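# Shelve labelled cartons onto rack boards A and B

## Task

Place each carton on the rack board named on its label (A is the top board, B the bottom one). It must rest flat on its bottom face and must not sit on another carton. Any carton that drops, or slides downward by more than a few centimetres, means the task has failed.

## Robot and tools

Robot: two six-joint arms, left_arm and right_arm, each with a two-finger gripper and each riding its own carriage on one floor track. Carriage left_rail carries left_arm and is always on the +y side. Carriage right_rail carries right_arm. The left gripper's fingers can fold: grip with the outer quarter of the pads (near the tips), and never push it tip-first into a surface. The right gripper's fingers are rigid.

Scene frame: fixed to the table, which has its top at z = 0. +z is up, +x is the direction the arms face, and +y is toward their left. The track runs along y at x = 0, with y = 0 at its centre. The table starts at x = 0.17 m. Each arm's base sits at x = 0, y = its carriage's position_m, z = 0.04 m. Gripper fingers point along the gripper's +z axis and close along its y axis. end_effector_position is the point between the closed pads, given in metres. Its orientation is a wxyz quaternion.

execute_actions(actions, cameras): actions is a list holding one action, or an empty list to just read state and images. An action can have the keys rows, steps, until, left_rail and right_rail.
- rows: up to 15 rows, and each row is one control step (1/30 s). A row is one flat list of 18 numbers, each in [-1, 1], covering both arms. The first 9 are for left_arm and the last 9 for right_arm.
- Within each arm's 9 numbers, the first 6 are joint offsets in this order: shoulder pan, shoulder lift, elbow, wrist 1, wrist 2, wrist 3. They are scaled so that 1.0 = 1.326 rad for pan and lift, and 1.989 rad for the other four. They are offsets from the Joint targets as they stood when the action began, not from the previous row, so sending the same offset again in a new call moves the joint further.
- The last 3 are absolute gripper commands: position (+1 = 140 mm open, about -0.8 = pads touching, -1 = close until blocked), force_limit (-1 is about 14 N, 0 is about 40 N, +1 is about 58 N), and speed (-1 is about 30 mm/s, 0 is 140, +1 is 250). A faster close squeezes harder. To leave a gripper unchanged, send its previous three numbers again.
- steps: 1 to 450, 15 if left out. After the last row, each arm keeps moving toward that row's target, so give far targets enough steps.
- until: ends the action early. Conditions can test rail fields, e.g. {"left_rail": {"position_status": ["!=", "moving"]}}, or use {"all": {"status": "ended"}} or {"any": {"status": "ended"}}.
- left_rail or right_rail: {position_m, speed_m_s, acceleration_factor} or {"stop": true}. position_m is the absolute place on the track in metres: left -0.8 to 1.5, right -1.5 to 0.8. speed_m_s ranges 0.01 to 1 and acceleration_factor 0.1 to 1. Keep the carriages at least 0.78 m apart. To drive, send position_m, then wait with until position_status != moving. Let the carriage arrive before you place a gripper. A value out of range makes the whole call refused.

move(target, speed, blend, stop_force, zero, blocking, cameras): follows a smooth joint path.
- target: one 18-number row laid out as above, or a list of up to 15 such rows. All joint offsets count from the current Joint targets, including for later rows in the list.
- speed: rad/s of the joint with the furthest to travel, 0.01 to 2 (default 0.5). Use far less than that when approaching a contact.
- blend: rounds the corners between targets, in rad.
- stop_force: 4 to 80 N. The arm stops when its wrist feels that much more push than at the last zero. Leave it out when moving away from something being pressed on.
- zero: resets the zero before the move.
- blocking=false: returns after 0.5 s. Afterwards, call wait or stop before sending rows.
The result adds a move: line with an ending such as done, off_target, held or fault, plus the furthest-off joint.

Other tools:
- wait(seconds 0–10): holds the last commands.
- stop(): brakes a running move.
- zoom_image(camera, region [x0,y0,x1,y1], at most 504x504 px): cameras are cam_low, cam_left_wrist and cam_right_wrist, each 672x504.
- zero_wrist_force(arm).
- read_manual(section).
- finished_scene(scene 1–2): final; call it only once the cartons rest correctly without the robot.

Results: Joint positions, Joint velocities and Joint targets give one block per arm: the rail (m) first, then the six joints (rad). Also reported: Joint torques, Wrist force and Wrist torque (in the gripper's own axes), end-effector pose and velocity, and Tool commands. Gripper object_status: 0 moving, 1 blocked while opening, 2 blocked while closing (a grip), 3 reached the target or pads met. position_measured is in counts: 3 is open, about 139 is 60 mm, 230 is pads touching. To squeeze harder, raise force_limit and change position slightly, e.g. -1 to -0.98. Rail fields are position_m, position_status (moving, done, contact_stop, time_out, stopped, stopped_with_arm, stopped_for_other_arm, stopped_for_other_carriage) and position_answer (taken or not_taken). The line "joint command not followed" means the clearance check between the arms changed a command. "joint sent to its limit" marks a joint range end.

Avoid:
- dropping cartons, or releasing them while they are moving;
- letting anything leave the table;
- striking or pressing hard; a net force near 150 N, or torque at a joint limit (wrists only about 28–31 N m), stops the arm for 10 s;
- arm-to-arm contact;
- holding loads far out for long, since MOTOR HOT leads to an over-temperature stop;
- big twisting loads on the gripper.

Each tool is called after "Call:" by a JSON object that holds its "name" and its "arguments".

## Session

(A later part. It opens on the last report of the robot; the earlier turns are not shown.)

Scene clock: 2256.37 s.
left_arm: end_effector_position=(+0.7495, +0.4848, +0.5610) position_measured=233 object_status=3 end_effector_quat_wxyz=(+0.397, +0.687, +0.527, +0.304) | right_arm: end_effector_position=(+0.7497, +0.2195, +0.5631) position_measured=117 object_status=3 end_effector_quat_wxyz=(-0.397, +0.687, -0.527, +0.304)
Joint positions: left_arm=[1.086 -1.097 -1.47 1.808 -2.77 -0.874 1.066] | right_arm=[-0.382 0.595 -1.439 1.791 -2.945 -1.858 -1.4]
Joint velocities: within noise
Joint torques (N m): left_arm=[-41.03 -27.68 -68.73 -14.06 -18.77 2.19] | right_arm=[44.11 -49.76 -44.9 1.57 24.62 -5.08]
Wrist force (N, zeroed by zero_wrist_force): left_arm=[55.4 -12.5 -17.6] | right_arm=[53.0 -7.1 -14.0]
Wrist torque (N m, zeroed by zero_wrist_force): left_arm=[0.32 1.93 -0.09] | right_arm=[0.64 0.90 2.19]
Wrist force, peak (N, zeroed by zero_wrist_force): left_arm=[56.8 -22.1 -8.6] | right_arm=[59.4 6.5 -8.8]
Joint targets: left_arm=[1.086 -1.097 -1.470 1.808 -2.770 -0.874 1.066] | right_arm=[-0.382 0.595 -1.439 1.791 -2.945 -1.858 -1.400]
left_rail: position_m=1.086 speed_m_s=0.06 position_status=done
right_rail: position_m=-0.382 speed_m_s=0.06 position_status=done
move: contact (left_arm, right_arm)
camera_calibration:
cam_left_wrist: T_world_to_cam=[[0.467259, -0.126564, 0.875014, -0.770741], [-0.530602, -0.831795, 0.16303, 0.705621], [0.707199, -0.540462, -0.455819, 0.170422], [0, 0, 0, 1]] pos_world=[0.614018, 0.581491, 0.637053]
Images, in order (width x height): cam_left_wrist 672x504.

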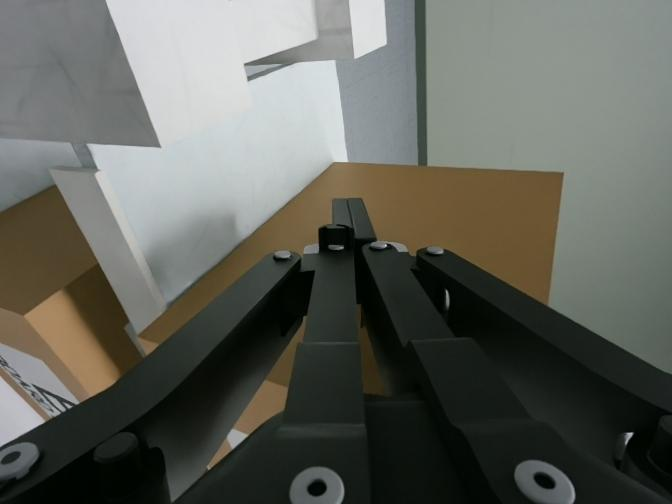

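Contact. Small extra press, then release.

Call:
{"name": "move", "arguments": {"target": [0,0.0008,0.0012,-0.0017,0,0,-1,0,0,0,0.001,0.0014,-0.0021,0,0,0.1,1,0], "speed": 0.015, "cameras": []}}

Call:
{"name": "execute_actions", "arguments": {"actions": [{"left_rail":{"position_m":1.117,"speed_m_s":0.05},"right_rail":{"position_m":-0.413,"speed_m_s":0.05},"steps":75,"until":{"all":{"status":"ended"}}}], "cameras": ["cam_left_wrist","cam_right_wrist"]}}

Scene clock: 2261.33 s.
left_arm: end_effector_position=(+0.7495, +0.4848, +0.5594) position_measured=233 object_status=3 end_effector_quat_wxyz=(+0.397, +0.687, +0.527, +0.304) | right_arm: end_effector_position=(+0.7497, +0.2195, +0.5609) position_measured=117 object_status=3 end_effector_quat_wxyz=(-0.397, +0.687, -0.527, +0.304)
Joint positions: left_arm=[1.086 -1.097 -1.469 1.811 -2.774 -0.874 1.066] | right_arm=[-0.382 0.595 -1.438 1.794 -2.949 -1.858 -1.4]
Joint velocities: within noise
Joint torques (N m): left_arm=[-40.21 -0.62 -41.74 -8 -18.54 2.18] | right_arm=[46.37 -15.84 -25.56 -1.9 12.33 -5.2]
Wrist force (N, zeroed by zero_wrist_force): left_arm=[55.5 3.0 -35.9] | right_arm=[55.2 -10.0 -23.4]
Wrist torque (N m, zeroed by zero_wrist_force): left_arm=[-0.08 1.68 -0.27] | right_arm=[1.03 0.80 2.29]
Wrist force, peak (N, zeroed by zero_wrist_force): left_arm=[55.5 3.0 -35.9] | right_arm=[55.2 -10.0 -23.4]
Joint targets: left_arm=[1.086 -1.097 -1.469 1.811 -2.774 -0.874 1.066] | right_arm=[-0.382 0.595 -1.438 1.794 -2.949 -1.858 -1.400]
left_rail: position_m=1.086 speed_m_s=0.06 position_status=done
right_rail: position_m=-0.382 speed_m_s=0.06 position_status=done
move: done
No camera images: "cameras" was empty.

Scene clock: 2262.90 s.
left_arm: end_effector_position=(+0.7495, +0.5155, +0.5590) position_measured=233 object_status=3 end_effector_quat_wxyz=(+0.397, +0.687, +0.527, +0.304) | right_arm: end_effector_position=(+0.7497, +0.1888, +0.5608) position_measured=117 object_status=3 end_effector_quat_wxyz=(-0.397, +0.687, -0.527, +0.304)
Joint positions: left_arm=[1.117 -1.097 -1.469 1.811 -2.774 -0.874 1.066] | right_arm=[-0.413 0.595 -1.438 1.794 -2.949 -1.858 -1.4]
Joint velocities: within noise
Joint torques (N m): left_arm=[10.99 -83.59 -58.87 -1.09 4.16 2.44] | right_arm=[-14.57 -72.32 -50.8 -2.05 -3.62 1.15]
Wrist force (N, zeroed by zero_wrist_force): left_arm=[0.0 0.1 -0.2] | right_arm=[3.7 5.5 1.2]
Wrist torque (N m, zeroed by zero_wrist_force): left_arm=[0.05 0.00 -0.01] | right_arm=[1.18 -0.83 -0.09]
Wrist force, peak (N, zeroed by zero_wrist_force): left_arm=[55.0 3.2 -36.5] | right_arm=[55.2 -9.1 -23.1]
Joint targets: left_arm=[1.117 -1.097 -1.469 1.811 -2.774 -0.874 1.066] | right_arm=[-0.413 0.595 -1.438 1.794 -2.949 -1.858 -1.400]
Tool commands: left_gripper/position=-1.0 left_gripper/force_limit=+0.0 left_gripper/speed=+0.0 right_gripper/position=+0.1 right_gripper/force_limit=+1.0 right_gripper/speed=+0.0
left_rail: position_m=1.117 speed_m_s=0.05 position_status=done
right_rail: position_m=-0.413 speed_m_s=0.05 position_status=done
camera_calibration:
cam_left_wrist: T_world_to_cam=[[0.467292, -0.12663, 0.874987, -0.765119], [-0.530597, -0.831807, 0.162987, 0.73151], [0.707181, -0.540428, -0.455886, 0.186181], [0, 0, 0, 1]] pos_world=[0.614008, 0.612205, 0.63512]
cam_right_wrist: T_world_to_cam=[[-0.499246, -0.111037, -0.859316, 0.884153], [-0.49354, 0.851584, 0.176699, 0.111913], [0.71216, 0.512323, -0.479951, -0.18536], [0, 0, 0, 1]] pos_world=[0.628649, 0.0978346, 0.651029]
Images, in order (width x height): cam_left_wrist 672x504, cam_right_wrist 672x504.

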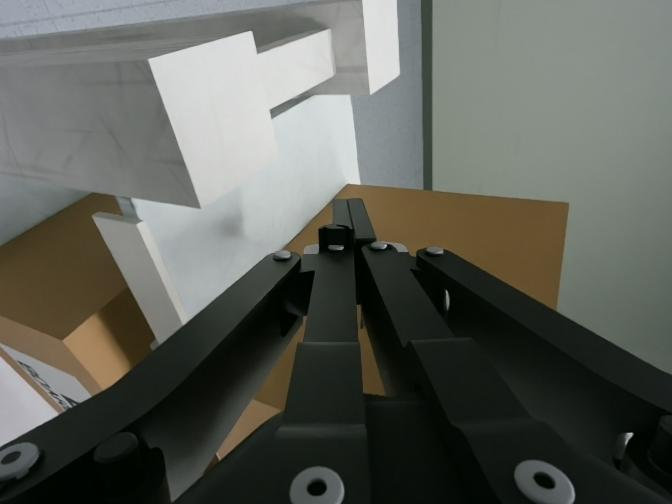

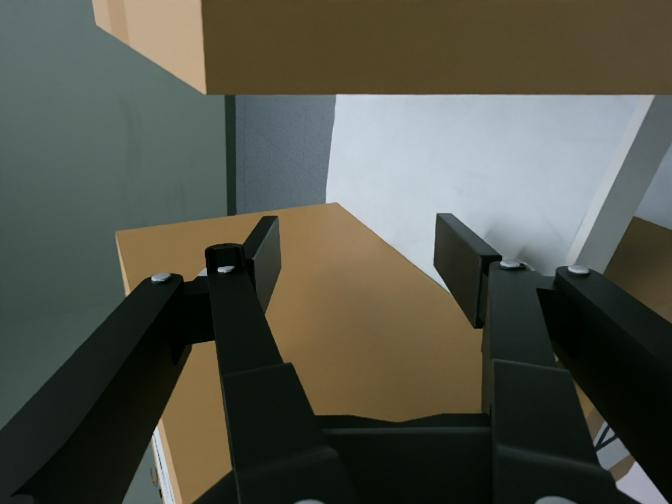

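Placed flat. Retract.

Call:
{"name": "move", "arguments": {"target": [[-0.08543,-0.08326,0.02351,0.06637,0.04154,-0.05147,-1,0,0,0.05449,-0.07751,0.025,0.03356,-0.0309,0.02011,0.1,1,0],[-0.18087,-0.15346,0.05899,0.12838,0.08459,-0.12052,-1,0,0,0.11959,-0.13678,0.06272,0.04484,-0.06745,0.04538,0.1,1,0],[-0.31426,-0.23403,0.08713,0.251,0.13475,-0.24162,-1,0,0,0.21821,-0.20049,0.09813,0.07081,-0.12178,0.08706,0.1,1,0]], "speed": 0.3, "blend": 0.02}}

Scene clock: 2269.27 s.
left_arm: end_effector_position=(+0.4893, +0.5128, +0.5907) position_measured=233 object_status=3 end_effector_quat_wxyz=(+0.397, +0.687, +0.527, +0.304) | right_arm: end_effector_position=(+0.4902, +0.1891, +0.5943) position_measured=117 object_status=3 end_effector_quat_wxyz=(-0.396, +0.687, -0.527, +0.304)
Joint positions: left_arm=[1.117 -1.514 -1.779 1.984 -2.275 -0.606 0.585] | right_arm=[-0.413 0.885 -1.704 1.989 -2.808 -2.1 -1.227]
Joint velocities: within noise
Joint torques (N m): left_arm=[-14.56 -52.66 -42.8 -1.09 5.67 -1.83] | right_arm=[11.44 -52.67 -35.32 -0.65 -4.62 3.12]
Wrist force (N, zeroed by zero_wrist_force): left_arm=[-0.2 0.0 -0.1] | right_arm=[3.6 5.9 1.6]
Wrist torque (N m, zeroed by zero_wrist_force): left_arm=[0.02 0.03 0.00] | right_arm=[1.26 -0.73 -0.09]
Wrist force, peak (N, zeroed by zero_wrist_force): left_arm=[1.7 0.8 1.9] | right_arm=[4.9 5.0 3.5]
Joint targets: left_arm=[1.117 -1.514 -1.779 1.984 -2.275 -0.606 0.585] | right_arm=[-0.413 0.885 -1.704 1.989 -2.808 -2.100 -1.227]
left_rail: position_m=1.117 speed_m_s=0.05 position_status=done
right_rail: position_m=-0.413 speed_m_s=0.05 position_status=done
move: done
camera_calibration:
cam_left_wrist: T_world_to_cam=[[0.467334, -0.127929, 0.874776, -0.670789], [-0.531336, -0.831477, 0.16226, 0.586703], [0.706599, -0.54063, -0.45655, 0.383958], [0, 0, 0, 1]] pos_world=[0.353914, 0.609596, 0.666888]
cam_right_wrist: T_world_to_cam=[[-0.499685, -0.11158, -0.85899, 0.783529], [-0.493424, 0.851714, 0.176396, -0.0222279], [0.711932, 0.511989, -0.480646, 0.0159725], [0, 0, 0, 1]] pos_world=[0.369179, 0.0981804, 0.684641]

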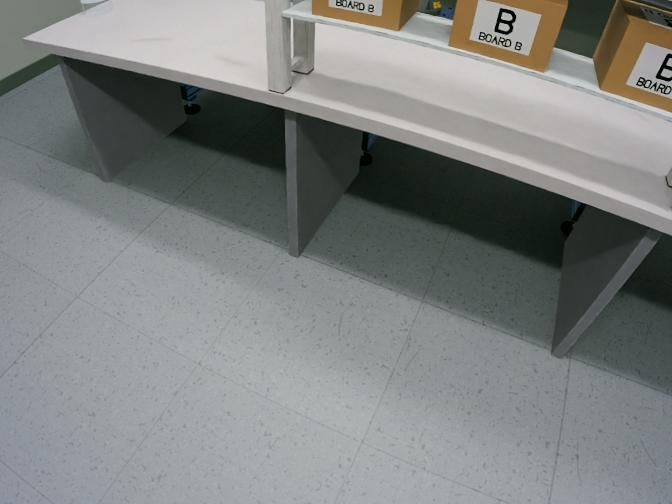

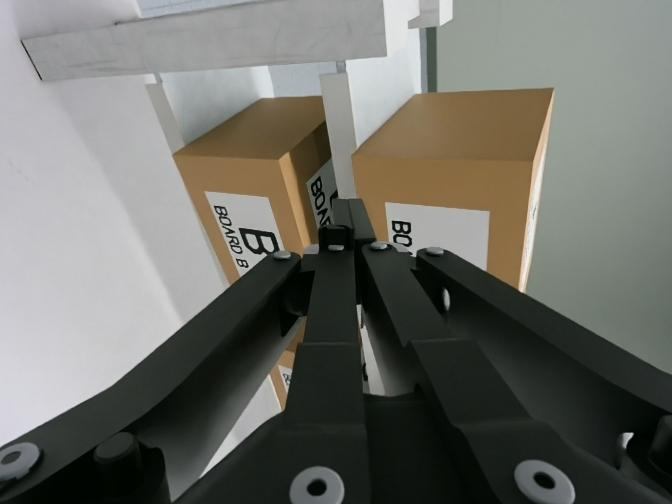

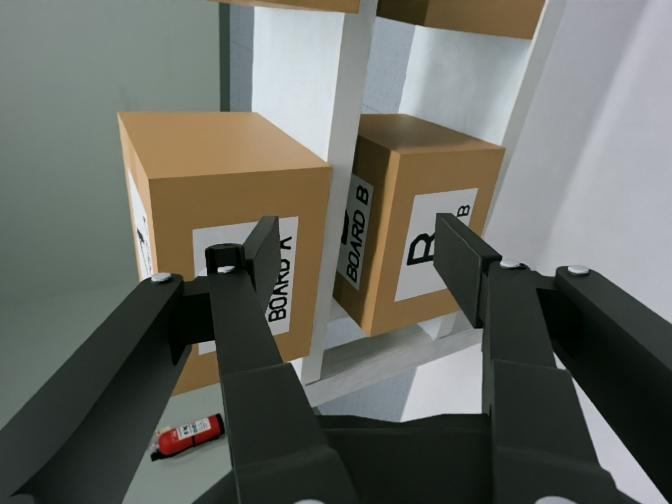

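Call:
{"name": "finished_scene", "arguments": {"scene": 2}}

The scene is finished: the task was done.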